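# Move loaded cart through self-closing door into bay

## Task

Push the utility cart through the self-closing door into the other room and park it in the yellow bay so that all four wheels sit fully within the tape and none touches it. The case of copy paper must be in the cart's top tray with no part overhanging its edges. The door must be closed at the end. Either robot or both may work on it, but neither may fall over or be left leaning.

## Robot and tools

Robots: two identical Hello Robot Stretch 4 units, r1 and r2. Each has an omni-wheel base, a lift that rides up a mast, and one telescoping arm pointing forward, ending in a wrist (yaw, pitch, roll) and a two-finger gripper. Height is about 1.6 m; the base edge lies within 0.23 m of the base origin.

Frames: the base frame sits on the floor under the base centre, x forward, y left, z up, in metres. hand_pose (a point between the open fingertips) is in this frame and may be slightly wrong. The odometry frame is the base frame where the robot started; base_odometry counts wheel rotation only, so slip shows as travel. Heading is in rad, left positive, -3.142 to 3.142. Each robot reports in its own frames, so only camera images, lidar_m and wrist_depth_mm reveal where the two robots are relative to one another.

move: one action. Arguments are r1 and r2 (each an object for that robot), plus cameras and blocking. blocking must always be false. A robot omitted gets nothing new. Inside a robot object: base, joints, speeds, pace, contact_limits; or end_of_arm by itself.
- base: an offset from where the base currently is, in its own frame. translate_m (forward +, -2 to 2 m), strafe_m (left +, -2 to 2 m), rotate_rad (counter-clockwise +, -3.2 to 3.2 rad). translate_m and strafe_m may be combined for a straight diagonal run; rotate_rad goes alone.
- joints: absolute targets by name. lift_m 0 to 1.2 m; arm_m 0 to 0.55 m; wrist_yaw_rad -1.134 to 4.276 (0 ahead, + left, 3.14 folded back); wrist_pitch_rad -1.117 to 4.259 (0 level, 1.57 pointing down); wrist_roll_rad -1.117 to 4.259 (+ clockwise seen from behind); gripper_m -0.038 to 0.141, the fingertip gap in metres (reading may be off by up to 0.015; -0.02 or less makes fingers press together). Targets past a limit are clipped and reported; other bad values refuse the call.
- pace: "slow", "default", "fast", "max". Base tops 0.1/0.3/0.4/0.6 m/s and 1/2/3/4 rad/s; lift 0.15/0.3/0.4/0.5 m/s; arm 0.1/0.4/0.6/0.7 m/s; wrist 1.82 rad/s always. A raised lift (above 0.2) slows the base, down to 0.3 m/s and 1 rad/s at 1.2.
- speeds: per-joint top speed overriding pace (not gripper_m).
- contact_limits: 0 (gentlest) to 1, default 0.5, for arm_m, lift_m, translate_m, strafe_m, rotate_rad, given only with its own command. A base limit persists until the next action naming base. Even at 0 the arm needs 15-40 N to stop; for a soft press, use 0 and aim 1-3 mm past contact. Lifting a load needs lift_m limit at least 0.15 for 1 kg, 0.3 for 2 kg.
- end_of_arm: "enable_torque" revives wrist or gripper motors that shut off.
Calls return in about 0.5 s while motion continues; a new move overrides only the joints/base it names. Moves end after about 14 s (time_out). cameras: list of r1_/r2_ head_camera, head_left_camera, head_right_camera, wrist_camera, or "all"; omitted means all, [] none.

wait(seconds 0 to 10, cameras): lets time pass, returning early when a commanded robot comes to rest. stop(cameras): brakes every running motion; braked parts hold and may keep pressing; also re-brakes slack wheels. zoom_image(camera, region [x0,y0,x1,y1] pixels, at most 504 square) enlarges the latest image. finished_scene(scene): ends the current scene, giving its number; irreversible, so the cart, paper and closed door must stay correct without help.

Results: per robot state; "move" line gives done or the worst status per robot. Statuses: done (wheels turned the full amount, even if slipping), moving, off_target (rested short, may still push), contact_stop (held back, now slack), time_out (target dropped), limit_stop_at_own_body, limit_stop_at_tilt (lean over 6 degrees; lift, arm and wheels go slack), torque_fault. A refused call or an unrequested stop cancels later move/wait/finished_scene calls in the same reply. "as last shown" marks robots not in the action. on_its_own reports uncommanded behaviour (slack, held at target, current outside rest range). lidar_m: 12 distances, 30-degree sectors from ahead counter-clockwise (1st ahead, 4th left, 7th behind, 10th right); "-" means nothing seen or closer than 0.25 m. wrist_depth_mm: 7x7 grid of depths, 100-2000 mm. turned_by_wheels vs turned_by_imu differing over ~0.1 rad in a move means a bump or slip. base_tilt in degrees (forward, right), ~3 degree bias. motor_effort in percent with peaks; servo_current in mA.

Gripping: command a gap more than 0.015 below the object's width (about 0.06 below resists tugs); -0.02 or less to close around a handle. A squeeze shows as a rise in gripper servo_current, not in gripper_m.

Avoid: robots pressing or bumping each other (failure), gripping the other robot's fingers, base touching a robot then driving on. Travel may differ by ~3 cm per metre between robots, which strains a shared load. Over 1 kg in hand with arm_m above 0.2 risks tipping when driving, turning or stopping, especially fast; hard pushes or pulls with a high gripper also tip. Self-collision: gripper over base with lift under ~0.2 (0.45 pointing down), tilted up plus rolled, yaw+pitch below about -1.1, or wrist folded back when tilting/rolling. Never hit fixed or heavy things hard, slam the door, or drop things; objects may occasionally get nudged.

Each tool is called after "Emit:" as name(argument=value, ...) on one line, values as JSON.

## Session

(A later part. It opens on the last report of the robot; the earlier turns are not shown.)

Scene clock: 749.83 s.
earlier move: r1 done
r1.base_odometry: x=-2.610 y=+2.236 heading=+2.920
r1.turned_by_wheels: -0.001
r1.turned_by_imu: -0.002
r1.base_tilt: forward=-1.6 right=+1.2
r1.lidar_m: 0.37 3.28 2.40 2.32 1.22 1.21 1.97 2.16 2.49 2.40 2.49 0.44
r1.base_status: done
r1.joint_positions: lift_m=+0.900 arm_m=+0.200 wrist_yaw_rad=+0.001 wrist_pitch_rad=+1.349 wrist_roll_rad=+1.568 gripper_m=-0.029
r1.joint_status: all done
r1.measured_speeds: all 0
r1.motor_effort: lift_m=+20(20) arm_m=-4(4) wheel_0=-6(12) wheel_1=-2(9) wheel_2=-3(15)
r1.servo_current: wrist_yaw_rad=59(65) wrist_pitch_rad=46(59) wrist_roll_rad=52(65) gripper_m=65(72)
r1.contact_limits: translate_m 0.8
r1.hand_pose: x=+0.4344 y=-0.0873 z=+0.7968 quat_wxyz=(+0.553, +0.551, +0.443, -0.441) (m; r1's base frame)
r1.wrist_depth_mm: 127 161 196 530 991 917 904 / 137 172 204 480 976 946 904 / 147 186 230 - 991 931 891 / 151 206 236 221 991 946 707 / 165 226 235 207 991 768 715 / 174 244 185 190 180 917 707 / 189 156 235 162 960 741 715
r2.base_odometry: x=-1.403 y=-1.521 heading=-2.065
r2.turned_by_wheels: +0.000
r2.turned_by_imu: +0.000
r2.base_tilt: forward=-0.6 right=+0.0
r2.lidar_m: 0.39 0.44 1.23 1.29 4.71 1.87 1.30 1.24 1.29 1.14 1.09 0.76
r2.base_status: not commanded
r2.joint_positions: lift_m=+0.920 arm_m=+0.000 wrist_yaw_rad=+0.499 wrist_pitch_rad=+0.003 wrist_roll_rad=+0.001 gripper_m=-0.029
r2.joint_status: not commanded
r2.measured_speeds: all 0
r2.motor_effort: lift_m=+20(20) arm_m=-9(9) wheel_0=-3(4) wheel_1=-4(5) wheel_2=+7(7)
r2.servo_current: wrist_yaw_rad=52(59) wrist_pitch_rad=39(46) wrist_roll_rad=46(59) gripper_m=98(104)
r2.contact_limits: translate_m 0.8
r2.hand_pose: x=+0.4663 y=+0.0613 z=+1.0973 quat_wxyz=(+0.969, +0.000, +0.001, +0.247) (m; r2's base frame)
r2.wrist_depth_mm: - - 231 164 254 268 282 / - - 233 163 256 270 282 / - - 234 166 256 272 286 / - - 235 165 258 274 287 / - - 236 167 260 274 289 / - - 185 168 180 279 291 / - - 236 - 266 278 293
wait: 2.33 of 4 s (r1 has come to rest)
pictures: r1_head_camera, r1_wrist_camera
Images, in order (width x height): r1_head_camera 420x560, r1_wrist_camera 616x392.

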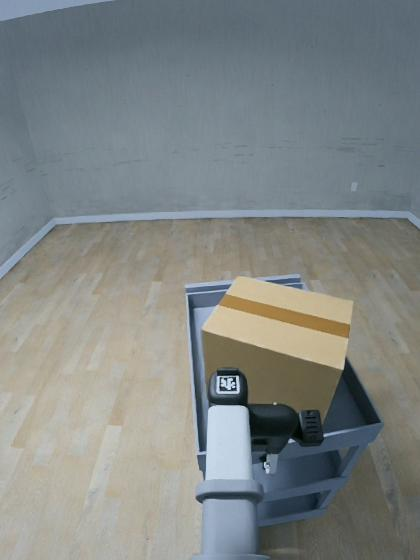

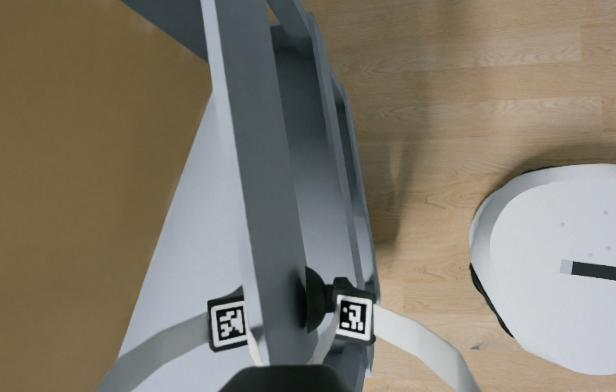

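Emit:
move(r1={"base":{"translate_m":-0.8,"strafe_m":-0.09},"contact_limits":{"translate_m":0.8}}, blocking=false, cameras=[])

Emit:
wait(seconds=6, cameras=["r1_head_camera","r1_head_right_camera","r1_head_left_camera"])

Scene clock: 755.03 s.
move: r1 moving
r1.base_odometry: x=-2.579 y=+2.233 heading=+2.920
r1.turned_by_wheels: +0.000
r1.turned_by_imu: +0.000
r1.base_tilt: forward=-1.6 right=+1.3
r1.lidar_m: 0.39 3.29 2.40 2.31 1.22 1.20 1.96 2.12 2.48 2.39 2.49 0.44
r1.base_status: translate_m moving; strafe_m moving
r1.joint_positions: lift_m=+0.900 arm_m=+0.200 wrist_yaw_rad=+0.001 wrist_pitch_rad=+1.343 wrist_roll_rad=+1.568 gripper_m=-0.029
r1.joint_status: not commanded
r1.measured_speeds: translate_m=-0.120 strafe_m=-0.016 rotate_rad=+0.004 lift_m=+0.000 arm_m=+0.000 wrist_yaw_rad=+0.000 wrist_pitch_rad=-0.009 wrist_roll_rad=+0.000
r1.motor_effort: lift_m=+20(20) arm_m=-4(4) wheel_0=-8(11) wheel_1=-5(8) wheel_2=+14(14)
r1.servo_current: wrist_yaw_rad=59(59) wrist_pitch_rad=52(52) wrist_roll_rad=59(59) gripper_m=65(65)
r1.contact_limits: translate_m 0.8
r1.hand_pose: x=+0.4362 y=-0.0873 z=+0.7972 quat_wxyz=(+0.555, +0.553, +0.441, -0.439) (m; r1's base frame)
r1.wrist_depth_mm: 137 164 199 477 976 931 891 / 143 178 193 - 991 931 891 / 154 197 202 - 991 931 891 / 162 211 193 211 976 946 715 / 176 236 239 211 976 820 715 / 191 249 178 191 976 931 691 / 206 150 237 182 156 917 715
r2: as last shown
r2.turned_by_imu: +0.001
r2.base_tilt: forward=-0.6 right=+0.1
r2.lidar_m: 0.41 0.43 1.22 1.25 4.70 1.87 1.31 1.25 1.30 1.16 1.08 0.75
r2.motor_effort: lift_m=+19(20) arm_m=-9(9) wheel_0=-3(4) wheel_1=-4(5) wheel_2=+7(7)
r2.servo_current: wrist_yaw_rad=26(52) wrist_pitch_rad=46(46) wrist_roll_rad=46(52) gripper_m=98(98)
r2.contact_limits: translate_m 0.8
r2.wrist_depth_mm: - - 231 164 255 270 282 / - - 231 163 257 270 283 / - - 234 167 256 272 283 / - - 236 165 259 276 287 / - - 236 168 263 274 290 / - - 186 167 180 277 289 / - - 236 - 266 278 293
pictures: none
No camera images: "cameras" was empty.

Scene clock: 758.70 s.
earlier move: r1 done
r1.base_odometry: x=-1.810 y=+2.149 heading=+2.921
r1.turned_by_wheels: +0.000
r1.turned_by_imu: +0.003
r1.base_tilt: forward=-1.6 right=+1.3
r1.lidar_m: 0.37 3.42 2.51 1.00 0.74 0.95 - 1.30 1.85 2.28 2.40 0.45
r1.base_status: done
r1.joint_positions: lift_m=+0.900 arm_m=+0.200 wrist_yaw_rad=+0.001 wrist_pitch_rad=+1.349 wrist_roll_rad=+1.568 gripper_m=-0.029
r1.joint_status: not commanded
r1.measured_speeds: all 0
r1.motor_effort: lift_m=+20(20) arm_m=-4(4) wheel_0=+3(11) wheel_1=+0(10) wheel_2=+2(16)
r1.servo_current: wrist_yaw_rad=39(72) wrist_pitch_rad=46(59) wrist_roll_rad=59(65) gripper_m=59(72)
r1.contact_limits: translate_m 0.8
r1.hand_pose: x=+0.4345 y=-0.0873 z=+0.7968 quat_wxyz=(+0.553, +0.551, +0.443, -0.441) (m; r1's base frame)
r1.wrist_depth_mm: 137 242 196 1008 976 931 904 / 139 179 198 1008 976 931 891 / 152 189 204 - 976 946 917 / 154 208 195 220 991 946 723 / 163 223 236 218 960 768 715 / 172 237 181 194 181 831 723 / 183 156 233 169 466 133 707
r2.base_odometry: x=-1.403 y=-1.521 heading=-2.065
r2.turned_by_wheels: +0.000
r2.turned_by_imu: +0.001
r2.base_tilt: forward=-0.6 right=+0.1
r2.lidar_m: 0.41 0.46 1.04 1.41 4.70 1.88 1.30 1.25 1.31 1.15 1.08 0.75
r2.base_status: not commanded
r2.joint_positions: lift_m=+0.920 arm_m=+0.000 wrist_yaw_rad=+0.499 wrist_pitch_rad=+0.003 wrist_roll_rad=+0.001 gripper_m=-0.029
r2.joint_status: not commanded
r2.measured_speeds: all 0
r2.motor_effort: lift_m=+19(20) arm_m=-9(9) wheel_0=-4(4) wheel_1=-4(5) wheel_2=+7(7)
r2.servo_current: wrist_yaw_rad=39(65) wrist_pitch_rad=39(52) wrist_roll_rad=46(65) gripper_m=91(104)
r2.contact_limits: translate_m 0.8
r2.hand_pose: x=+0.4663 y=+0.0613 z=+1.0973 quat_wxyz=(+0.969, +0.000, +0.001, +0.247) (m; r2's base frame)
r2.wrist_depth_mm: - - 230 163 255 270 281 / - - 231 163 256 270 282 / - - 234 166 257 271 285 / 1008 - 235 165 258 273 286 / 1098 - 236 167 262 274 287 / 1281 - 186 168 180 278 289 / 1366 - 236 - 266 278 294
wait: 3.67 of 6 s (r1 has come to rest)
pictures: r1_head_camera, r1_head_left_camera, r1_head_right_camera
Images, in order (width x height): r1_head_camera 420x560, r1_head_left_camera 420x672, r1_head_right_camera 420x672.

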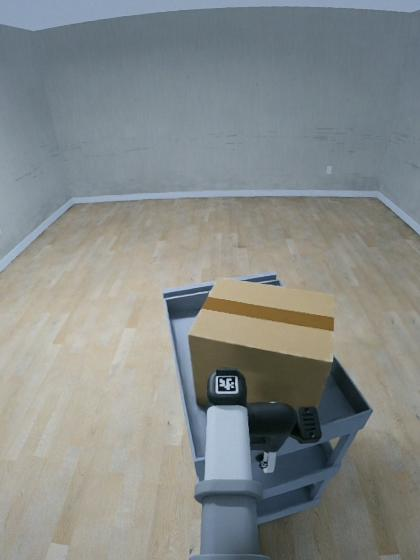

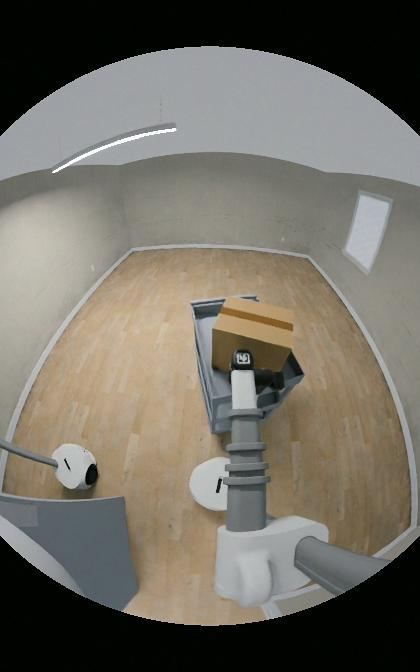

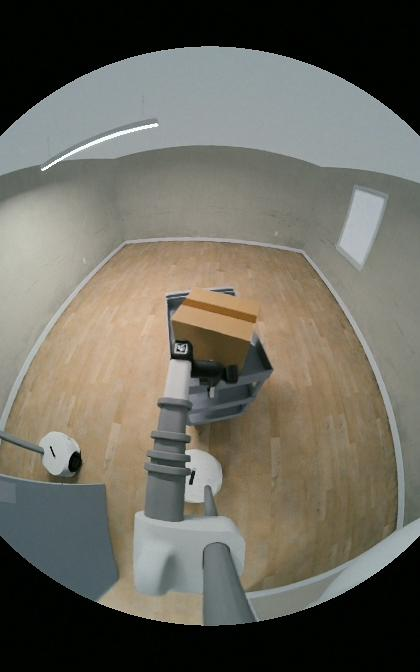

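Emit:
move(r1={"base":{"translate_m":-0.6},"contact_limits":{"translate_m":0.7}}, blocking=false, cameras=[])

Emit:
wait(seconds=6, cameras=["r1_head_camera","r1_head_right_camera","r1_head_left_camera"])

Scene clock: 765.83 s.
move: r1 moving
r1.base_odometry: x=-1.779 y=+2.142 heading=+2.921
r1.turned_by_wheels: +0.000
r1.turned_by_imu: +0.000
r1.base_tilt: forward=-1.6 right=+1.3
r1.lidar_m: 0.39 3.42 2.50 0.97 0.75 0.94 - 1.26 1.79 2.27 2.40 0.46
r1.base_status: translate_m moving
r1.joint_positions: lift_m=+0.900 arm_m=+0.200 wrist_yaw_rad=+0.002 wrist_pitch_rad=+1.344 wrist_roll_rad=+1.568 gripper_m=-0.029
r1.joint_status: not commanded
r1.measured_speeds: translate_m=-0.124 strafe_m=+0.001 rotate_rad=-0.003 lift_m=+0.000 arm_m=+0.000 wrist_yaw_rad=+0.000 wrist_pitch_rad=+0.000 wrist_roll_rad=+0.000
r1.motor_effort: lift_m=+20(20) arm_m=-4(4) wheel_0=-5(6) wheel_1=-7(7) wheel_2=+15(16)
r1.servo_current: wrist_yaw_rad=59(59) wrist_pitch_rad=52(52) wrist_roll_rad=52(65) gripper_m=59(65)
r1.contact_limits: translate_m 0.7
r1.hand_pose: x=+0.4359 y=-0.0873 z=+0.7971 quat_wxyz=(+0.554, +0.552, +0.441, -0.439) (m; r1's base frame)
r1.wrist_depth_mm: 140 247 201 1025 991 931 878 / 148 189 189 1008 960 946 904 / 153 202 198 - 960 931 891 / 161 213 195 234 976 931 707 / 171 232 237 216 960 798 707 / 177 246 181 196 778 931 707 / 187 155 237 182 177 741 707
r2: as last shown
r2.base_tilt: forward=-0.6 right=+0.0
r2.lidar_m: 0.40 0.43 1.12 1.40 4.70 1.86 1.33 1.24 1.29 1.17 1.10 0.72
r2.motor_effort: lift_m=+20(20) arm_m=-9(9) wheel_0=-3(4) wheel_1=-4(5) wheel_2=+7(7)
r2.servo_current: wrist_yaw_rad=52(52) wrist_pitch_rad=39(46) wrist_roll_rad=46(52) gripper_m=98(98)
r2.contact_limits: translate_m 0.8
r2.wrist_depth_mm: - - 232 164 254 268 281 / - - 233 163 257 270 282 / - - 234 166 257 272 283 / 1118 - 235 164 258 273 289 / 1098 - 236 167 262 274 289 / 1060 - 185 167 180 277 290 / 1281 - 236 - 265 279 293
pictures: none
No camera images: "cameras" was empty.

Scene clock: 768.83 s.
earlier move: r1 done
r1.base_odometry: x=-1.224 y=+2.017 heading=+2.920
r1.turned_by_wheels: -0.001
r1.turned_by_imu: -0.002
r1.base_tilt: forward=-1.6 right=+1.3
r1.lidar_m: 0.35 3.42 0.71 0.64 0.66 0.83 3.68 0.76 0.97 2.28 2.38 0.42
r1.base_status: done
r1.joint_positions: lift_m=+0.900 arm_m=+0.200 wrist_yaw_rad=+0.002 wrist_pitch_rad=+1.349 wrist_roll_rad=+1.568 gripper_m=-0.029
r1.joint_status: not commanded
r1.measured_speeds: all 0
r1.motor_effort: lift_m=+20(20) arm_m=-4(4) wheel_0=-3(11) wheel_1=-1(8) wheel_2=-2(16)
r1.servo_current: wrist_yaw_rad=52(65) wrist_pitch_rad=39(59) wrist_roll_rad=59(65) gripper_m=59(72)
r1.contact_limits: translate_m 0.7
r1.hand_pose: x=+0.4346 y=-0.0873 z=+0.7968 quat_wxyz=(+0.553, +0.551, +0.443, -0.440) (m; r1's base frame)
r1.wrist_depth_mm: 141 244 195 1042 976 946 891 / 145 185 193 1008 991 917 891 / 153 198 203 - 976 931 904 / 156 208 236 224 991 946 715 / 167 225 238 217 960 768 715 / 173 240 182 195 180 809 732 / 186 150 235 171 960 133 707
r2.base_odometry: x=-1.403 y=-1.521 heading=-2.065
r2.turned_by_wheels: +0.000
r2.turned_by_imu: +0.000
r2.base_tilt: forward=-0.6 right=+0.1
r2.lidar_m: 0.38 0.44 1.05 4.86 4.69 1.88 1.31 1.23 1.28 1.17 1.09 0.73
r2.base_status: not commanded
r2.joint_positions: lift_m=+0.920 arm_m=+0.000 wrist_yaw_rad=+0.499 wrist_pitch_rad=+0.003 wrist_roll_rad=+0.001 gripper_m=-0.029
r2.joint_status: not commanded
r2.measured_speeds: all 0
r2.motor_effort: lift_m=+20(20) arm_m=-9(9) wheel_0=-3(4) wheel_1=-4(5) wheel_2=+7(7)
r2.servo_current: wrist_yaw_rad=39(59) wrist_pitch_rad=46(46) wrist_roll_rad=46(59) gripper_m=98(104)
r2.contact_limits: translate_m 0.8
r2.hand_pose: x=+0.4663 y=+0.0613 z=+1.0973 quat_wxyz=(+0.969, +0.000, +0.001, +0.247) (m; r2's base frame)
r2.wrist_depth_mm: - - 230 164 256 270 283 / - - 232 163 256 270 282 / - - 234 167 256 272 285 / - - 235 165 259 273 287 / - 960 236 167 262 276 289 / - 946 186 167 180 278 290 / - 125 237 - 265 279 293
wait: 3.00 of 6 s (r1 has come to rest)
pictures: r1_head_camera, r1_head_left_camera, r1_head_right_camera
Images, in order (width x height): r1_head_camera 420x560, r1_head_left_camera 420x672, r1_head_right_camera 420x672.

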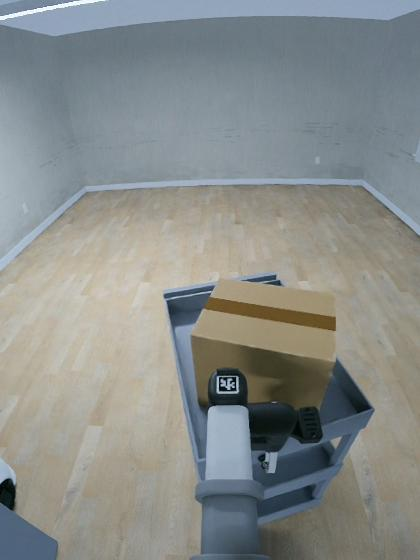

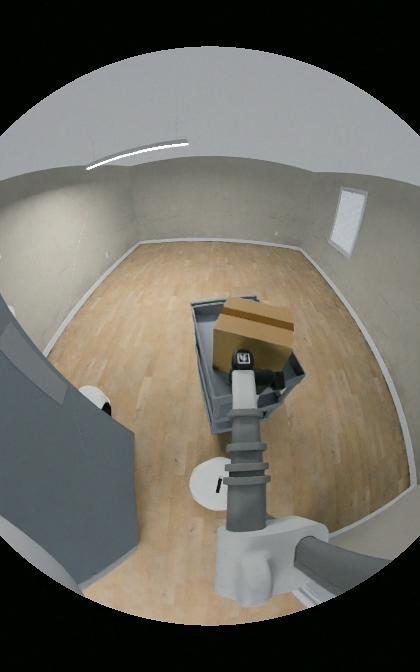

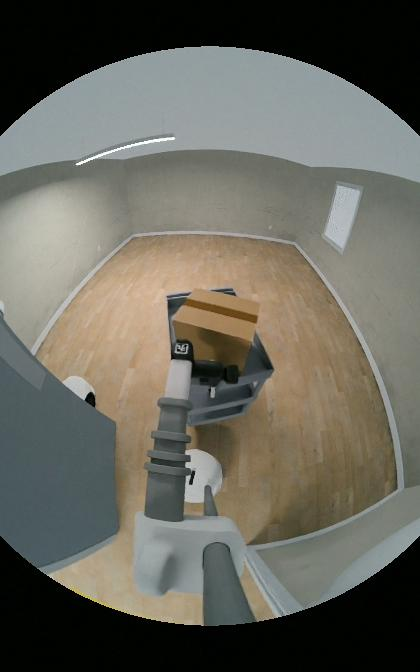

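Emit:
move(r1={"base":{"translate_m":-0.9,"strafe_m":-0.03},"contact_limits":{"translate_m":0.7}}, blocking=false, cameras=[])

Emit:
wait(seconds=7, cameras=["r1_head_camera","r1_head_right_camera","r1_head_left_camera"])

Scene clock: 774.73 s.
move: r1 moving
r1.base_odometry: x=-1.194 y=+2.011 heading=+2.920
r1.turned_by_wheels: +0.000
r1.turned_by_imu: +0.000
r1.base_tilt: forward=-1.6 right=+1.3
r1.lidar_m: 0.37 3.45 0.71 0.63 0.64 0.78 3.64 0.75 0.94 2.28 2.36 0.45
r1.base_status: translate_m moving; strafe_m moving
r1.joint_positions: lift_m=+0.900 arm_m=+0.200 wrist_yaw_rad=+0.002 wrist_pitch_rad=+1.344 wrist_roll_rad=+1.568 gripper_m=-0.029
r1.joint_status: not commanded
r1.measured_speeds: translate_m=-0.123 strafe_m=-0.002 rotate_rad=-0.001 lift_m=+0.000 arm_m=+0.000 wrist_yaw_rad=+0.000 wrist_pitch_rad=+0.000 wrist_roll_rad=+0.000
r1.motor_effort: lift_m=+20(20) arm_m=-4(4) wheel_0=-6(9) wheel_1=-6(8) wheel_2=+14(14)
r1.servo_current: wrist_yaw_rad=46(59) wrist_pitch_rad=46(46) wrist_roll_rad=46(59) gripper_m=59(65)
r1.contact_limits: translate_m 0.7
r1.hand_pose: x=+0.4360 y=-0.0873 z=+0.7972 quat_wxyz=(+0.555, +0.552, +0.441, -0.439) (m; r1's base frame)
r1.wrist_depth_mm: 142 245 204 1008 976 931 878 / 149 190 187 1008 976 917 891 / 154 205 196 - 1008 931 904 / 164 213 194 - 960 931 715 / 173 234 239 220 976 809 707 / 178 245 178 198 180 931 699 / 190 150 237 183 167 904 715
r2: as last shown
r2.turned_by_imu: +0.001
r2.lidar_m: 0.41 0.42 1.06 4.84 4.71 1.85 1.29 1.24 1.31 1.15 1.11 0.75
r2.motor_effort: lift_m=+20(20) arm_m=-8(9) wheel_0=-3(4) wheel_1=-4(5) wheel_2=+7(7)
r2.servo_current: wrist_yaw_rad=39(52) wrist_pitch_rad=46(46) wrist_roll_rad=39(52) gripper_m=91(104)
r2.contact_limits: translate_m 0.8
r2.wrist_depth_mm: - - 231 163 254 270 283 / - - 231 163 255 271 282 / - - 234 166 257 271 286 / - - 235 165 259 273 289 / - 946 236 167 262 274 289 / - 931 185 168 180 277 291 / - 124 237 - 266 279 293
pictures: none
No camera images: "cameras" was empty.

Scene clock: 778.73 s.
earlier move: r1 done
r1.base_odometry: x=-0.340 y=+1.849 heading=+2.920
r1.turned_by_wheels: +0.000
r1.turned_by_imu: +0.002
r1.base_tilt: forward=-1.6 right=+1.3
r1.lidar_m: 0.38 0.94 0.62 0.63 2.62 2.80 2.72 2.86 2.32 0.36 0.36 0.44
r1.base_status: done
r1.joint_positions: lift_m=+0.900 arm_m=+0.200 wrist_yaw_rad=+0.002 wrist_pitch_rad=+1.349 wrist_roll_rad=+1.568 gripper_m=-0.029
r1.joint_status: not commanded
r1.measured_speeds: all 0
r1.motor_effort: lift_m=+20(20) arm_m=-4(4) wheel_0=+0(9) wheel_1=-2(8) wheel_2=+0(16)
r1.servo_current: wrist_yaw_rad=59(65) wrist_pitch_rad=33(52) wrist_roll_rad=52(65) gripper_m=65(65)
r1.contact_limits: translate_m 0.7
r1.hand_pose: x=+0.4344 y=-0.0873 z=+0.7968 quat_wxyz=(+0.553, +0.551, +0.443, -0.441) (m; r1's base frame)
r1.wrist_depth_mm: 140 244 204 1025 976 931 521 / 147 185 198 1008 960 917 904 / 154 197 198 788 976 931 904 / 156 207 192 - 991 931 715 / 165 223 237 216 1008 759 723 / 171 230 183 195 181 809 715 / 181 151 233 169 477 134 715
r2.base_odometry: x=-1.403 y=-1.521 heading=-2.065
r2.turned_by_wheels: +0.000
r2.turned_by_imu: +0.001
r2.base_tilt: forward=-0.6 right=+0.1
r2.lidar_m: 0.36 0.44 3.61 4.85 4.69 1.85 1.32 1.23 1.30 1.15 1.09 0.74
r2.base_status: not commanded
r2.joint_positions: lift_m=+0.920 arm_m=+0.000 wrist_yaw_rad=+0.499 wrist_pitch_rad=+0.003 wrist_roll_rad=+0.001 gripper_m=-0.029
r2.joint_status: not commanded
r2.measured_speeds: all 0
r2.motor_effort: lift_m=+19(20) arm_m=-9(9) wheel_0=-4(4) wheel_1=-4(5) wheel_2=+7(7)
r2.servo_current: wrist_yaw_rad=46(65) wrist_pitch_rad=39(52) wrist_roll_rad=52(65) gripper_m=98(104)
r2.contact_limits: translate_m 0.8
r2.hand_pose: x=+0.4663 y=+0.0613 z=+1.0973 quat_wxyz=(+0.969, +0.000, +0.001, +0.247) (m; r2's base frame)
r2.wrist_depth_mm: - - 231 164 254 270 282 / - - 232 163 257 270 282 / - - 234 167 257 271 283 / - - 236 165 258 273 287 / - - 236 167 262 274 289 / - - 185 167 180 279 291 / - - 236 - 265 278 293
wait: 4.00 of 7 s (r1 has come to rest)
pictures: r1_head_camera, r1_head_left_camera, r1_head_right_camera
Images, in order (width x height): r1_head_camera 420x560, r1_head_left_camera 420x672, r1_head_right_camera 420x672.

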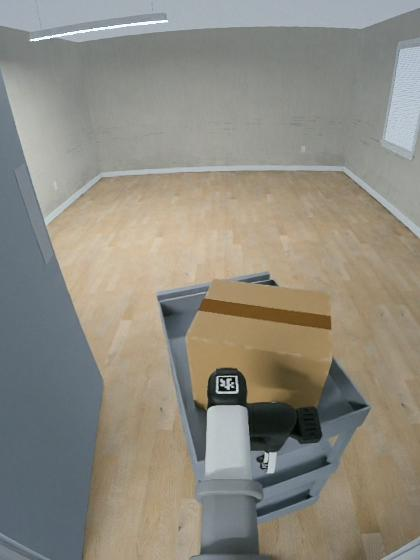

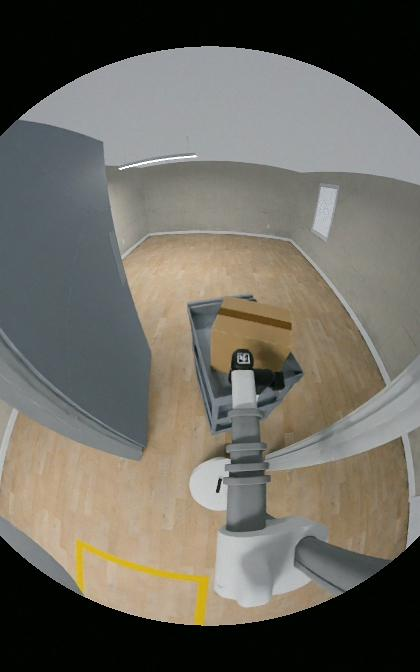

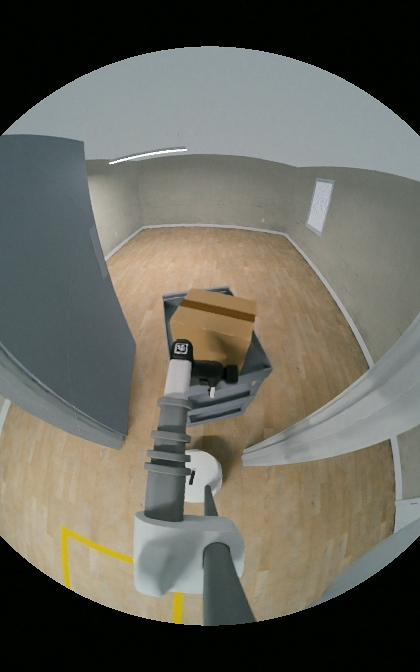

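Emit:
move(r1={"base":{"translate_m":-0.2,"strafe_m":0.16},"contact_limits":{"translate_m":0.7}}, blocking=false, cameras=[])

Emit:
wait(seconds=4, cameras=["r1_head_camera","r1_head_right_camera"])

Scene clock: 786.50 s.
move: r1 moving
r1.base_odometry: x=-0.319 y=+1.823 heading=+2.920
r1.turned_by_wheels: +0.000
r1.turned_by_imu: -0.001
r1.base_tilt: forward=-1.5 right=+1.3
r1.lidar_m: 0.37 0.88 0.61 0.61 2.60 2.77 2.67 2.82 2.34 0.40 0.39 0.44
r1.base_status: translate_m moving; strafe_m moving
r1.joint_positions: lift_m=+0.900 arm_m=+0.200 wrist_yaw_rad=+0.002 wrist_pitch_rad=+1.346 wrist_roll_rad=+1.568 gripper_m=-0.029
r1.joint_status: not commanded
r1.measured_speeds: translate_m=-0.103 strafe_m=+0.081 rotate_rad=-0.004 lift_m=+0.000 arm_m=+0.000 wrist_yaw_rad=+0.000 wrist_pitch_rad=+0.000 wrist_roll_rad=+0.000
r1.motor_effort: lift_m=+20(20) arm_m=-4(4) wheel_0=-15(15) wheel_1=+3(4) wheel_2=+9(10)
r1.servo_current: wrist_yaw_rad=46(65) wrist_pitch_rad=46(46) wrist_roll_rad=46(52) gripper_m=59(65)
r1.contact_limits: translate_m 0.7
r1.hand_pose: x=+0.4355 y=-0.0873 z=+0.7970 quat_wxyz=(+0.554, +0.552, +0.442, -0.440) (m; r1's base frame)
r1.wrist_depth_mm: 146 181 208 1008 976 891 554 / 149 196 183 991 976 917 891 / 157 210 200 - 976 931 904 / 168 221 195 - 991 931 715 / 174 237 240 223 976 798 707 / 181 246 179 195 180 931 707 / 190 154 236 180 168 732 699
r2: as last shown
r2.base_tilt: forward=-0.6 right=+0.0
r2.lidar_m: 0.39 0.44 3.62 4.87 4.68 1.88 1.31 1.24 1.27 1.15 1.09 0.75
r2.motor_effort: lift_m=+19(20) arm_m=-9(9) wheel_0=-3(3) wheel_1=-4(4) wheel_2=+7(7)
r2.servo_current: wrist_yaw_rad=46(52) wrist_pitch_rad=33(39) wrist_roll_rad=46(52) gripper_m=91(98)
r2.contact_limits: translate_m 0.8
r2.wrist_depth_mm: - - 230 163 254 268 282 / - - 232 163 256 271 282 / - - 233 166 258 272 286 / - - 235 164 258 272 287 / - - 236 167 263 276 289 / - - 186 167 181 278 290 / - - 236 - 265 279 293
pictures: none
No camera images: "cameras" was empty.

Scene clock: 788.23 s.
earlier move: r1 done
r1.base_odometry: x=-0.180 y=+1.649 heading=+2.920
r1.turned_by_wheels: +0.000
r1.turned_by_imu: +0.000
r1.base_tilt: forward=-1.6 right=+1.3
r1.lidar_m: 0.40 0.58 0.55 1.31 2.43 2.59 2.49 2.65 2.45 1.08 0.60 0.42
r1.base_status: done
r1.joint_positions: lift_m=+0.900 arm_m=+0.200 wrist_yaw_rad=+0.002 wrist_pitch_rad=+1.350 wrist_roll_rad=+1.568 gripper_m=-0.029
r1.joint_status: not commanded
r1.measured_speeds: all 0
r1.motor_effort: lift_m=+19(20) arm_m=-4(4) wheel_0=-2(15) wheel_1=+1(6) wheel_2=-1(10)
r1.servo_current: wrist_yaw_rad=39(65) wrist_pitch_rad=39(52) wrist_roll_rad=46(72) gripper_m=59(72)
r1.contact_limits: translate_m 0.7
r1.hand_pose: x=+0.4342 y=-0.0873 z=+0.7968 quat_wxyz=(+0.553, +0.551, +0.443, -0.441) (m; r1's base frame)
r1.wrist_depth_mm: 123 159 189 430 960 931 904 / 135 172 217 238 991 931 917 / 149 187 234 207 991 946 917 / 156 209 236 197 991 931 715 / 175 238 236 190 976 759 707 / 191 244 186 186 182 917 715 / 211 155 235 181 178 917 723
r2.base_odometry: x=-1.403 y=-1.521 heading=-2.065
r2.turned_by_wheels: +0.000
r2.turned_by_imu: +0.000
r2.base_tilt: forward=-0.6 right=+0.1
r2.lidar_m: 0.39 0.42 3.60 4.86 4.70 1.86 1.33 1.22 1.29 1.16 1.10 0.75
r2.base_status: not commanded
r2.joint_positions: lift_m=+0.920 arm_m=+0.000 wrist_yaw_rad=+0.499 wrist_pitch_rad=+0.003 wrist_roll_rad=+0.001 gripper_m=-0.029
r2.joint_status: not commanded
r2.measured_speeds: all 0
r2.motor_effort: lift_m=+20(20) arm_m=-9(9) wheel_0=-3(4) wheel_1=-5(5) wheel_2=+7(7)
r2.servo_current: wrist_yaw_rad=46(59) wrist_pitch_rad=46(52) wrist_roll_rad=33(59) gripper_m=98(98)
r2.contact_limits: translate_m 0.8
r2.hand_pose: x=+0.4663 y=+0.0613 z=+1.0973 quat_wxyz=(+0.969, +0.000, +0.001, +0.247) (m; r2's base frame)
r2.wrist_depth_mm: - - 231 164 255 268 283 / - - 232 163 257 270 283 / - - 234 166 257 272 286 / - - 235 165 259 273 287 / - - 236 167 262 276 289 / - - 185 167 180 278 291 / - - 236 - 266 278 294
wait: 1.73 of 4 s (r1 has come to rest)
pictures: r1_head_camera, r1_head_right_camera
Images, in order (width x height): r1_head_camera 420x560, r1_head_right_camera 420x672.

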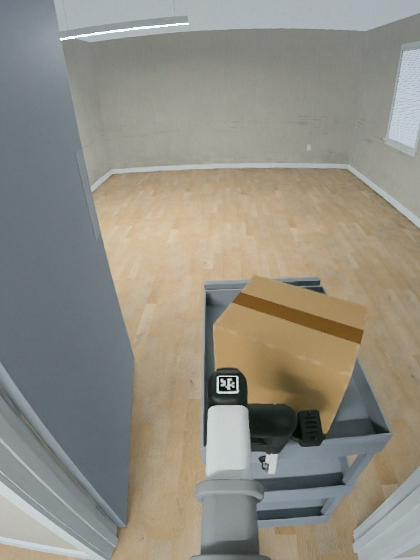

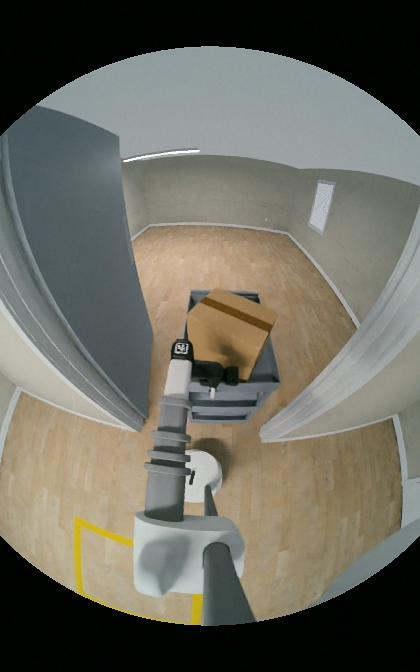

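Emit:
move(r1={"base":{"translate_m":-0.25,"strafe_m":0.12},"contact_limits":{"translate_m":0.6}}, blocking=false, cameras=[])

Emit:
wait(seconds=4, cameras=["r1_head_camera","r1_head_right_camera"])

Scene clock: 798.97 s.
move: r1 moving
r1.base_odometry: x=-0.152 y=+1.627 heading=+2.919
r1.turned_by_wheels: -0.001
r1.turned_by_imu: -0.001
r1.base_tilt: forward=-1.5 right=+1.3
r1.lidar_m: 0.42 0.60 0.56 1.37 2.43 2.55 2.46 2.60 2.47 1.21 0.62 0.45
r1.base_status: translate_m moving; strafe_m moving
r1.joint_positions: lift_m=+0.900 arm_m=+0.200 wrist_yaw_rad=+0.002 wrist_pitch_rad=+1.345 wrist_roll_rad=+1.568 gripper_m=-0.029
r1.joint_status: not commanded
r1.measured_speeds: translate_m=-0.122 strafe_m=+0.058 rotate_rad=+0.001 lift_m=+0.000 arm_m=+0.000 wrist_yaw_rad=+0.000 wrist_pitch_rad=-0.011 wrist_roll_rad=+0.000
r1.motor_effort: lift_m=+19(19) arm_m=-3(4) wheel_0=-12(15) wheel_1=-6(6) wheel_2=+11(11)
r1.servo_current: wrist_yaw_rad=65(78) wrist_pitch_rad=46(46) wrist_roll_rad=39(65) gripper_m=59(65)
r1.contact_limits: translate_m 0.6
r1.hand_pose: x=+0.4355 y=-0.0873 z=+0.7971 quat_wxyz=(+0.554, +0.552, +0.442, -0.440) (m; r1's base frame)
r1.wrist_depth_mm: - 163 190 244 946 917 904 / 142 177 214 214 1008 931 891 / 156 196 237 210 976 931 904 / 170 220 237 206 976 931 707 / 183 246 239 213 960 809 715 / 204 250 181 199 960 931 715 / 229 154 237 183 176 917 732
r2: as last shown
r2.turned_by_imu: +0.002
r2.lidar_m: 0.41 0.45 3.62 4.87 4.71 1.87 1.32 1.24 1.26 1.16 1.10 0.77
r2.motor_effort: lift_m=+19(20) arm_m=-9(9) wheel_0=-4(4) wheel_1=-4(5) wheel_2=+7(7)
r2.servo_current: wrist_yaw_rad=46(59) wrist_pitch_rad=39(46) wrist_roll_rad=52(52) gripper_m=98(104)
r2.contact_limits: translate_m 0.8
r2.wrist_depth_mm: - - 230 164 254 270 282 / - - 232 163 256 270 283 / - - 234 166 257 273 285 / - - 235 165 258 274 287 / - - 236 167 262 274 289 / - - 185 168 180 279 290 / - - 237 - 265 278 293
pictures: none
No camera images: "cameras" was empty.

Scene clock: 800.77 s.
earlier move: r1 done
r1.base_odometry: x=+0.038 y=+1.477 heading=+2.920
r1.turned_by_wheels: +0.001
r1.turned_by_imu: +0.002
r1.base_tilt: forward=-1.6 right=+1.3
r1.lidar_m: 0.42 0.64 0.77 2.23 2.30 2.33 2.25 2.37 2.57 1.99 0.52 0.42
r1.base_status: done
r1.joint_positions: lift_m=+0.900 arm_m=+0.200 wrist_yaw_rad=+0.002 wrist_pitch_rad=+1.349 wrist_roll_rad=+1.569 gripper_m=-0.029
r1.joint_status: not commanded
r1.measured_speeds: all 0
r1.motor_effort: lift_m=+19(20) arm_m=-4(4) wheel_0=+3(15) wheel_1=-2(6) wheel_2=+1(15)
r1.servo_current: wrist_yaw_rad=52(78) wrist_pitch_rad=39(52) wrist_roll_rad=39(65) gripper_m=59(65)
r1.contact_limits: translate_m 0.6
r1.hand_pose: x=+0.4345 y=-0.0873 z=+0.7968 quat_wxyz=(+0.553, +0.551, +0.443, -0.441) (m; r1's base frame)
r1.wrist_depth_mm: - 140 171 197 991 946 891 / 123 155 205 196 976 946 891 / 139 178 232 204 976 946 891 / 155 212 235 176 976 946 715 / 181 244 237 182 976 778 707 / 212 250 186 189 186 931 699 / 257 156 235 167 179 917 891
r2.base_odometry: x=-1.403 y=-1.521 heading=-2.065
r2.turned_by_wheels: +0.000
r2.turned_by_imu: +0.000
r2.base_tilt: forward=-0.6 right=+0.1
r2.lidar_m: 0.41 0.39 3.62 4.84 4.70 1.85 1.32 1.25 1.30 1.15 1.07 0.73
r2.base_status: not commanded
r2.joint_positions: lift_m=+0.920 arm_m=+0.000 wrist_yaw_rad=+0.499 wrist_pitch_rad=+0.003 wrist_roll_rad=+0.001 gripper_m=-0.029
r2.joint_status: not commanded
r2.measured_speeds: all 0
r2.motor_effort: lift_m=+20(20) arm_m=-9(9) wheel_0=-3(4) wheel_1=-5(5) wheel_2=+7(7)
r2.servo_current: wrist_yaw_rad=46(59) wrist_pitch_rad=39(46) wrist_roll_rad=46(65) gripper_m=91(104)
r2.contact_limits: translate_m 0.8
r2.hand_pose: x=+0.4663 y=+0.0613 z=+1.0973 quat_wxyz=(+0.969, +0.000, +0.001, +0.247) (m; r2's base frame)
r2.wrist_depth_mm: - - 231 164 255 268 282 / - - 231 163 256 270 283 / - - 233 167 258 272 285 / - - 235 165 259 273 286 / - - 236 167 262 274 287 / - - 186 168 180 278 289 / - - 236 - 265 279 293
wait: 1.80 of 4 s (r1 has come to rest)
pictures: r1_head_camera, r1_head_right_camera
Images, in order (width x height): r1_head_camera 420x560, r1_head_right_camera 420x672.

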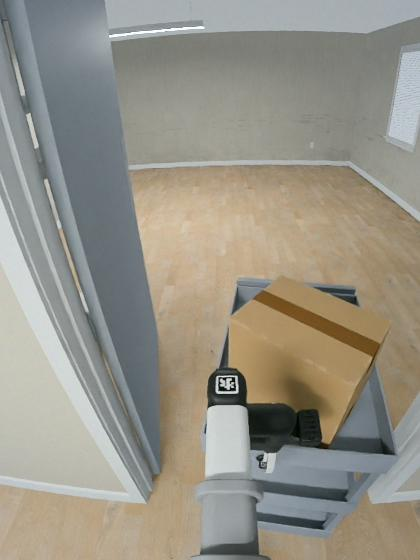

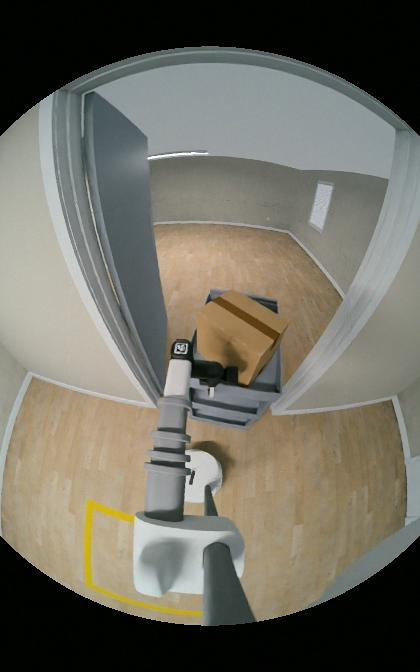

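Emit:
move(r1={"base":{"translate_m":-0.25,"strafe_m":0.06},"contact_limits":{"translate_m":0.5}}, blocking=false, cameras=[])

Emit:
wait(seconds=4, cameras=["r1_head_camera","r1_head_right_camera"])

Scene clock: 808.87 s.
move: r1 moving
r1.base_odometry: x=+0.067 y=+1.463 heading=+2.920
r1.turned_by_wheels: +0.000
r1.turned_by_imu: -0.001
r1.base_tilt: forward=-1.6 right=+1.3
r1.lidar_m: 0.43 0.68 0.82 2.22 2.32 2.29 2.21 2.34 2.60 2.08 0.84 0.45
r1.base_status: translate_m moving; strafe_m moving
r1.joint_positions: lift_m=+0.900 arm_m=+0.200 wrist_yaw_rad=+0.002 wrist_pitch_rad=+1.342 wrist_roll_rad=+1.569 gripper_m=-0.029
r1.joint_status: not commanded
r1.measured_speeds: translate_m=-0.121 strafe_m=+0.029 rotate_rad=+0.003 lift_m=+0.000 arm_m=+0.000 wrist_yaw_rad=+0.000 wrist_pitch_rad=+0.000 wrist_roll_rad=+0.000
r1.motor_effort: lift_m=+19(20) arm_m=-3(4) wheel_0=-9(10) wheel_1=-5(6) wheel_2=+13(14)
r1.servo_current: wrist_yaw_rad=52(52) wrist_pitch_rad=46(52) wrist_roll_rad=52(59) gripper_m=65(65)
r1.contact_limits: translate_m 0.5
r1.hand_pose: x=+0.4363 y=-0.0873 z=+0.7973 quat_wxyz=(+0.555, +0.553, +0.441, -0.439) (m; r1's base frame)
r1.wrist_depth_mm: 118 146 179 193 946 931 891 / 128 158 211 186 976 917 891 / 148 182 235 175 976 917 891 / 165 219 236 184 960 931 707 / 190 248 237 189 976 820 707 / 229 252 181 196 960 931 707 / 265 156 237 192 164 931 750
r2: as last shown
r2.turned_by_imu: +0.001
r2.lidar_m: 0.39 0.43 3.62 4.87 4.69 1.86 1.32 1.23 1.29 1.16 1.08 0.76
r2.motor_effort: lift_m=+19(20) arm_m=-9(9) wheel_0=-3(4) wheel_1=-4(4) wheel_2=+7(7)
r2.servo_current: wrist_yaw_rad=52(59) wrist_pitch_rad=46(46) wrist_roll_rad=39(78) gripper_m=91(98)
r2.contact_limits: translate_m 0.8
r2.wrist_depth_mm: - - 230 164 255 270 283 / - - 232 163 256 271 282 / - - 235 167 257 272 285 / - - 235 164 259 273 285 / - - 236 167 262 274 289 / - - 186 167 180 279 291 / - - 236 - 265 281 293
pictures: none
No camera images: "cameras" was empty.

Scene clock: 810.67 s.
earlier move: r1 done
r1.base_odometry: x=+0.269 y=+1.363 heading=+2.920
r1.turned_by_wheels: +0.000
r1.turned_by_imu: +0.001
r1.base_tilt: forward=-1.6 right=+1.3
r1.lidar_m: 0.41 0.84 1.17 2.16 2.26 2.07 1.99 2.11 2.61 2.55 0.52 0.42
r1.base_status: done
r1.joint_positions: lift_m=+0.900 arm_m=+0.200 wrist_yaw_rad=+0.002 wrist_pitch_rad=+1.350 wrist_roll_rad=+1.569 gripper_m=-0.029
r1.joint_status: not commanded
r1.measured_speeds: all 0
r1.motor_effort: lift_m=+19(20) arm_m=+4(4) wheel_0=-2(10) wheel_1=-3(7) wheel_2=+1(14)
r1.servo_current: wrist_yaw_rad=52(65) wrist_pitch_rad=46(52) wrist_roll_rad=52(65) gripper_m=59(65)
r1.contact_limits: translate_m 0.5
r1.hand_pose: x=+0.4343 y=-0.0873 z=+0.7968 quat_wxyz=(+0.553, +0.551, +0.443, -0.441) (m; r1's base frame)
r1.wrist_depth_mm: - 135 170 200 976 931 904 / 119 152 202 202 960 917 917 / 138 178 232 200 976 931 891 / 156 213 236 191 976 917 707 / 182 243 236 178 960 778 715 / 219 250 186 187 182 946 707 / 259 156 236 182 976 917 891
r2.base_odometry: x=-1.403 y=-1.521 heading=-2.065
r2.turned_by_wheels: +0.000
r2.turned_by_imu: +0.000
r2.base_tilt: forward=-0.6 right=+0.0
r2.lidar_m: 0.39 0.44 3.60 4.86 4.71 1.85 1.32 1.23 1.30 1.15 1.10 0.77
r2.base_status: not commanded
r2.joint_positions: lift_m=+0.920 arm_m=+0.000 wrist_yaw_rad=+0.499 wrist_pitch_rad=+0.003 wrist_roll_rad=+0.001 gripper_m=-0.029
r2.joint_status: not commanded
r2.measured_speeds: all 0
r2.motor_effort: lift_m=+20(20) arm_m=-9(9) wheel_0=-3(4) wheel_1=-4(5) wheel_2=+7(7)
r2.servo_current: wrist_yaw_rad=39(59) wrist_pitch_rad=39(46) wrist_roll_rad=46(78) gripper_m=91(104)
r2.contact_limits: translate_m 0.8
r2.hand_pose: x=+0.4663 y=+0.0613 z=+1.0973 quat_wxyz=(+0.969, +0.000, +0.001, +0.247) (m; r2's base frame)
r2.wrist_depth_mm: - - 232 164 256 268 282 / - - 232 163 257 270 282 / - - 234 166 257 272 285 / - - 234 165 259 273 286 / - - 236 167 262 274 290 / - - 185 168 180 279 291 / - - 236 - 266 278 294
wait: 1.80 of 4 s (r1 has come to rest)
pictures: r1_head_camera, r1_head_right_camera
Images, in order (width x height): r1_head_camera 420x560, r1_head_right_camera 420x672.

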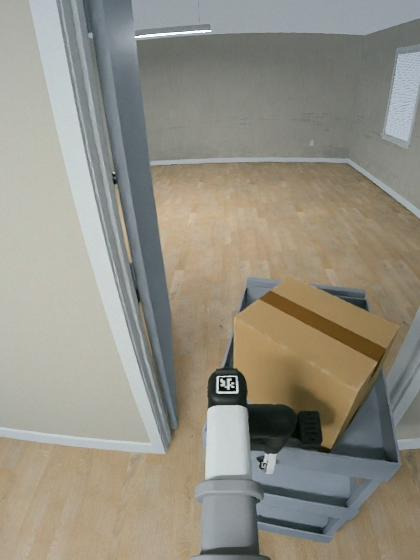

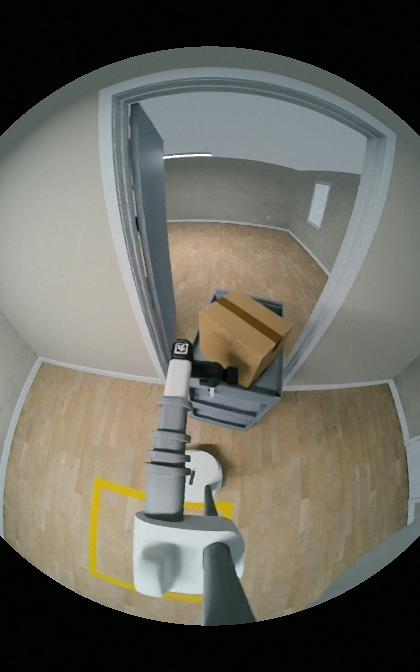

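Emit:
move(r1={"base":{"translate_m":-0.3},"contact_limits":{"translate_m":0.4}}, blocking=false, cameras=[])

Emit:
wait(seconds=4, cameras=["r1_head_camera","r1_head_right_camera"])

Scene clock: 817.20 s.
move: r1 moving
r1.base_odometry: x=+0.299 y=+1.356 heading=+2.920
r1.turned_by_wheels: +0.000
r1.turned_by_imu: +0.000
r1.base_tilt: forward=-1.5 right=+1.2
r1.lidar_m: 0.43 0.86 1.22 2.17 2.28 2.04 1.96 2.10 2.63 2.54 0.54 0.42
r1.base_status: translate_m moving
r1.joint_positions: lift_m=+0.900 arm_m=+0.200 wrist_yaw_rad=+0.002 wrist_pitch_rad=+1.343 wrist_roll_rad=+1.569 gripper_m=-0.029
r1.joint_status: not commanded
r1.measured_speeds: translate_m=-0.122 strafe_m=+0.001 rotate_rad=+0.006 lift_m=+0.000 arm_m=+0.000 wrist_yaw_rad=+0.000 wrist_pitch_rad=+0.000 wrist_roll_rad=+0.000
r1.motor_effort: lift_m=+19(19) arm_m=-1(4) wheel_0=-7(8) wheel_1=-9(9) wheel_2=+14(14)
r1.servo_current: wrist_yaw_rad=33(65) wrist_pitch_rad=46(52) wrist_roll_rad=59(59) gripper_m=59(65)
r1.contact_limits: translate_m 0.4
r1.hand_pose: x=+0.4362 y=-0.0873 z=+0.7972 quat_wxyz=(+0.554, +0.553, +0.441, -0.439) (m; r1's base frame)
r1.wrist_depth_mm: - 139 170 190 960 931 878 / 124 155 204 189 946 946 891 / 145 181 232 194 960 917 891 / 165 216 236 179 960 931 715 / 191 247 236 181 976 820 699 / 236 252 181 199 946 917 707 / 266 156 238 189 174 917 759
r2: as last shown
r2.turned_by_imu: +0.001
r2.base_tilt: forward=-0.7 right=+0.1
r2.lidar_m: 0.40 0.43 3.62 4.85 4.71 1.87 1.31 1.24 1.27 1.14 1.10 0.72
r2.motor_effort: lift_m=+19(20) arm_m=-9(9) wheel_0=-3(4) wheel_1=-4(5) wheel_2=+7(7)
r2.servo_current: wrist_yaw_rad=39(52) wrist_pitch_rad=46(46) wrist_roll_rad=39(59) gripper_m=98(98)
r2.contact_limits: translate_m 0.8
r2.wrist_depth_mm: - - 231 164 254 270 285 / - - 232 163 256 270 281 / - - 234 166 258 271 286 / - - 235 164 259 273 287 / - - 236 167 260 276 289 / - - 185 168 180 278 290 / - - 236 - 265 278 291
pictures: none
No camera images: "cameras" was empty.

Scene clock: 819.20 s.
earlier move: r1 done
r1.base_odometry: x=+0.561 y=+1.297 heading=+2.920
r1.turned_by_wheels: +0.000
r1.turned_by_imu: +0.001
r1.base_tilt: forward=-1.6 right=+1.3
r1.lidar_m: 0.41 1.12 1.59 2.17 2.27 1.72 1.69 1.80 2.50 2.53 0.57 0.42
r1.base_status: done
r1.joint_positions: lift_m=+0.900 arm_m=+0.200 wrist_yaw_rad=+0.002 wrist_pitch_rad=+1.349 wrist_roll_rad=+1.569 gripper_m=-0.029
r1.joint_status: not commanded
r1.measured_speeds: all 0
r1.motor_effort: lift_m=+19(19) arm_m=+4(4) wheel_0=+1(8) wheel_1=+0(9) wheel_2=+2(14)
r1.servo_current: wrist_yaw_rad=52(72) wrist_pitch_rad=39(59) wrist_roll_rad=46(59) gripper_m=59(72)
r1.contact_limits: translate_m 0.4
r1.hand_pose: x=+0.4346 y=-0.0873 z=+0.7969 quat_wxyz=(+0.553, +0.552, +0.442, -0.441) (m; r1's base frame)
r1.wrist_depth_mm: - 144 176 178 976 917 904 / 123 156 210 186 960 917 904 / 139 179 232 174 976 917 759 / 154 210 236 179 976 917 707 / 177 242 236 172 991 759 715 / 207 248 186 189 798 931 715 / 238 155 235 169 178 - 750
r2.base_odometry: x=-1.403 y=-1.521 heading=-2.065
r2.turned_by_wheels: +0.000
r2.turned_by_imu: +0.000
r2.base_tilt: forward=-0.6 right=+0.1
r2.lidar_m: 0.41 0.45 3.61 4.84 4.72 1.87 1.31 1.24 1.29 1.16 1.10 0.74
r2.base_status: not commanded
r2.joint_positions: lift_m=+0.920 arm_m=+0.000 wrist_yaw_rad=+0.499 wrist_pitch_rad=+0.003 wrist_roll_rad=+0.001 gripper_m=-0.029
r2.joint_status: not commanded
r2.measured_speeds: all 0
r2.motor_effort: lift_m=+19(20) arm_m=-9(9) wheel_0=-3(4) wheel_1=-4(5) wheel_2=+7(7)
r2.servo_current: wrist_yaw_rad=39(65) wrist_pitch_rad=46(52) wrist_roll_rad=39(65) gripper_m=98(104)
r2.contact_limits: translate_m 0.8
r2.hand_pose: x=+0.4663 y=+0.0613 z=+1.0973 quat_wxyz=(+0.969, +0.000, +0.001, +0.247) (m; r2's base frame)
r2.wrist_depth_mm: - - 231 164 255 270 282 / - - 232 163 256 270 281 / - - 233 167 257 271 283 / - - 235 165 259 274 287 / - - 237 167 262 274 289 / - - 185 167 180 277 290 / - - 236 - 266 279 294
wait: 2.00 of 4 s (r1 has come to rest)
pictures: r1_head_camera, r1_head_right_camera
Images, in order (width x height): r1_head_camera 420x560, r1_head_right_camera 420x672.

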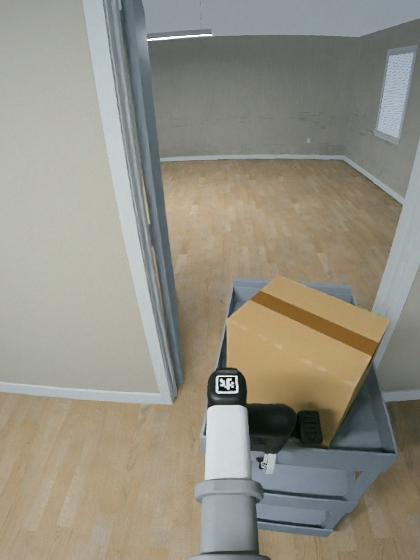

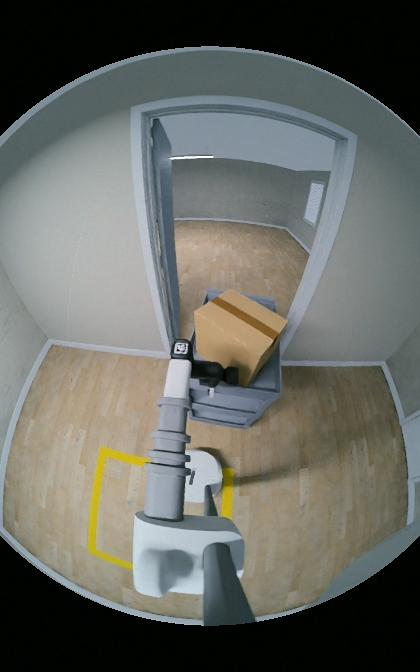

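Emit:
move(r1={"base":{"translate_m":-0.45},"contact_limits":{"translate_m":0.4}}, blocking=false, cameras=[])

Emit:
wait(seconds=5, cameras=["r1_head_camera","r1_head_right_camera","r1_head_left_camera"])

Scene clock: 833.10 s.
move: r1 moving
r1.base_odometry: x=+0.592 y=+1.290 heading=+2.920
r1.turned_by_wheels: +0.000
r1.turned_by_imu: -0.001
r1.base_tilt: forward=-1.6 right=+1.3
r1.lidar_m: 0.42 1.16 1.62 2.17 2.27 1.73 1.67 1.78 2.46 2.51 1.54 0.43
r1.base_status: translate_m moving
r1.joint_positions: lift_m=+0.900 arm_m=+0.200 wrist_yaw_rad=+0.002 wrist_pitch_rad=+1.343 wrist_roll_rad=+1.569 gripper_m=-0.029
r1.joint_status: not commanded
r1.measured_speeds: translate_m=-0.124 strafe_m=+0.002 rotate_rad=-0.002 lift_m=+0.000 arm_m=+0.000 wrist_yaw_rad=+0.000 wrist_pitch_rad=-0.005 wrist_roll_rad=+0.000
r1.motor_effort: lift_m=+19(19) arm_m=-3(4) wheel_0=-10(10) wheel_1=-5(8) wheel_2=+13(14)
r1.servo_current: wrist_yaw_rad=52(59) wrist_pitch_rad=52(52) wrist_roll_rad=39(59) gripper_m=65(65)
r1.contact_limits: translate_m 0.4
r1.hand_pose: x=+0.4362 y=-0.0873 z=+0.7973 quat_wxyz=(+0.554, +0.553, +0.441, -0.439) (m; r1's base frame)
r1.wrist_depth_mm: 119 147 183 186 960 946 891 / 128 163 216 176 960 917 878 / 148 182 234 182 976 917 - / 165 216 237 193 976 931 715 / 187 246 239 191 960 820 715 / 220 253 182 187 946 946 707 / 264 156 236 190 157 - 715
r2: as last shown
r2.turned_by_imu: +0.002
r2.lidar_m: 0.39 0.45 3.64 4.85 4.70 1.88 1.31 1.24 1.29 1.16 1.10 0.76
r2.servo_current: wrist_yaw_rad=52(52) wrist_pitch_rad=46(46) wrist_roll_rad=52(59) gripper_m=91(98)
r2.contact_limits: translate_m 0.8
r2.wrist_depth_mm: - - 230 164 255 268 282 / - - 233 163 256 271 282 / - - 234 166 258 272 283 / - - 235 165 259 274 286 / - - 236 167 262 274 289 / - - 185 168 179 278 290 / - - 236 - 265 279 293
pictures: none
No camera images: "cameras" was empty.

Scene clock: 835.60 s.
earlier move: r1 done
r1.base_odometry: x=+1.000 y=+1.198 heading=+2.920
r1.turned_by_wheels: +0.000
r1.turned_by_imu: +0.000
r1.base_tilt: forward=-1.6 right=+1.3
r1.lidar_m: 0.41 1.60 2.22 2.18 1.74 1.27 1.25 1.32 1.85 2.50 2.14 0.43
r1.base_status: done
r1.joint_positions: lift_m=+0.900 arm_m=+0.200 wrist_yaw_rad=+0.002 wrist_pitch_rad=+1.348 wrist_roll_rad=+1.569 gripper_m=-0.029
r1.joint_status: not commanded
r1.measured_speeds: all 0
r1.motor_effort: lift_m=+19(19) arm_m=-4(4) wheel_0=+0(10) wheel_1=-2(9) wheel_2=+0(14)
r1.servo_current: wrist_yaw_rad=39(59) wrist_pitch_rad=39(59) wrist_roll_rad=39(72) gripper_m=59(65)
r1.contact_limits: translate_m 0.4
r1.hand_pose: x=+0.4348 y=-0.0873 z=+0.7970 quat_wxyz=(+0.553, +0.552, +0.442, -0.440) (m; r1's base frame)
r1.wrist_depth_mm: 119 150 183 196 960 931 891 / 128 161 213 196 960 931 904 / 144 182 233 199 976 931 904 / 156 213 236 201 976 946 715 / 177 242 236 182 960 798 707 / 197 249 187 189 960 931 707 / 228 155 235 185 177 917 732
r2.base_odometry: x=-1.403 y=-1.521 heading=-2.065
r2.turned_by_wheels: +0.000
r2.turned_by_imu: +0.000
r2.base_tilt: forward=-0.7 right=+0.1
r2.lidar_m: 0.40 0.45 3.61 4.88 4.69 1.86 1.32 1.24 1.27 1.17 1.08 0.74
r2.base_status: not commanded
r2.joint_positions: lift_m=+0.920 arm_m=+0.000 wrist_yaw_rad=+0.499 wrist_pitch_rad=+0.003 wrist_roll_rad=+0.001 gripper_m=-0.029
r2.joint_status: not commanded
r2.measured_speeds: all 0
r2.motor_effort: lift_m=+19(20) arm_m=-9(9) wheel_0=-4(4) wheel_1=-4(5) wheel_2=+7(7)
r2.servo_current: wrist_yaw_rad=46(59) wrist_pitch_rad=46(46) wrist_roll_rad=39(59) gripper_m=91(104)
r2.contact_limits: translate_m 0.8
r2.hand_pose: x=+0.4663 y=+0.0613 z=+1.0973 quat_wxyz=(+0.969, +0.000, +0.001, +0.247) (m; r2's base frame)
r2.wrist_depth_mm: - - 230 164 254 271 282 / - - 233 163 256 271 282 / - - 234 166 257 272 285 / - - 235 165 259 273 287 / - - 237 167 262 276 289 / - - 185 168 180 278 290 / - - 238 - 266 279 293
wait: 2.50 of 5 s (r1 has come to rest)
pictures: r1_head_camera, r1_head_left_camera, r1_head_right_camera
Images, in order (width x height): r1_head_camera 420x560, r1_head_left_camera 420x672, r1_head_right_camera 420x672.

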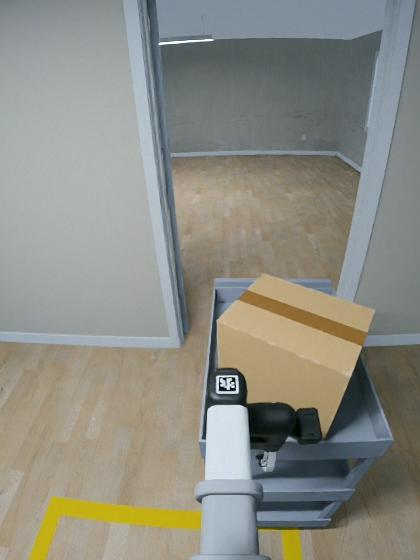

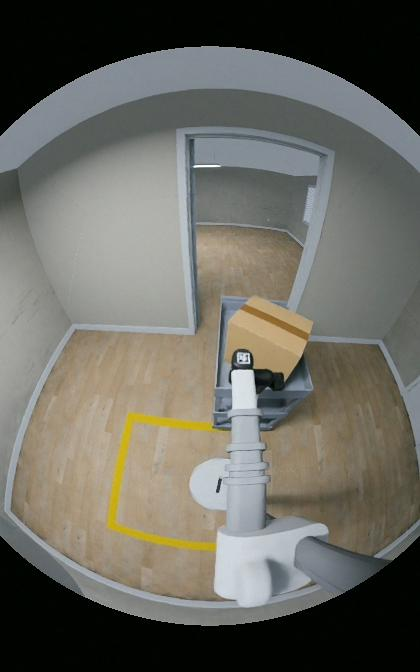

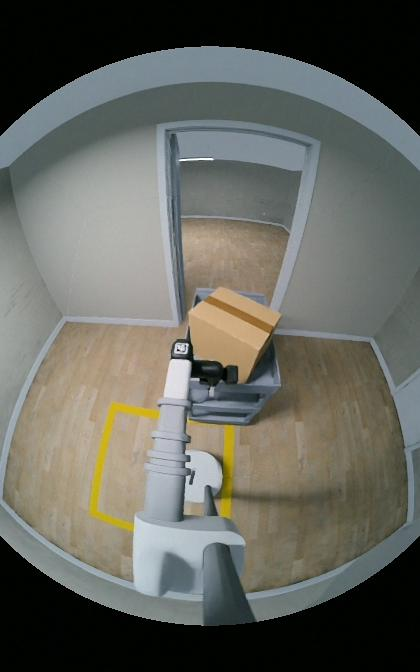

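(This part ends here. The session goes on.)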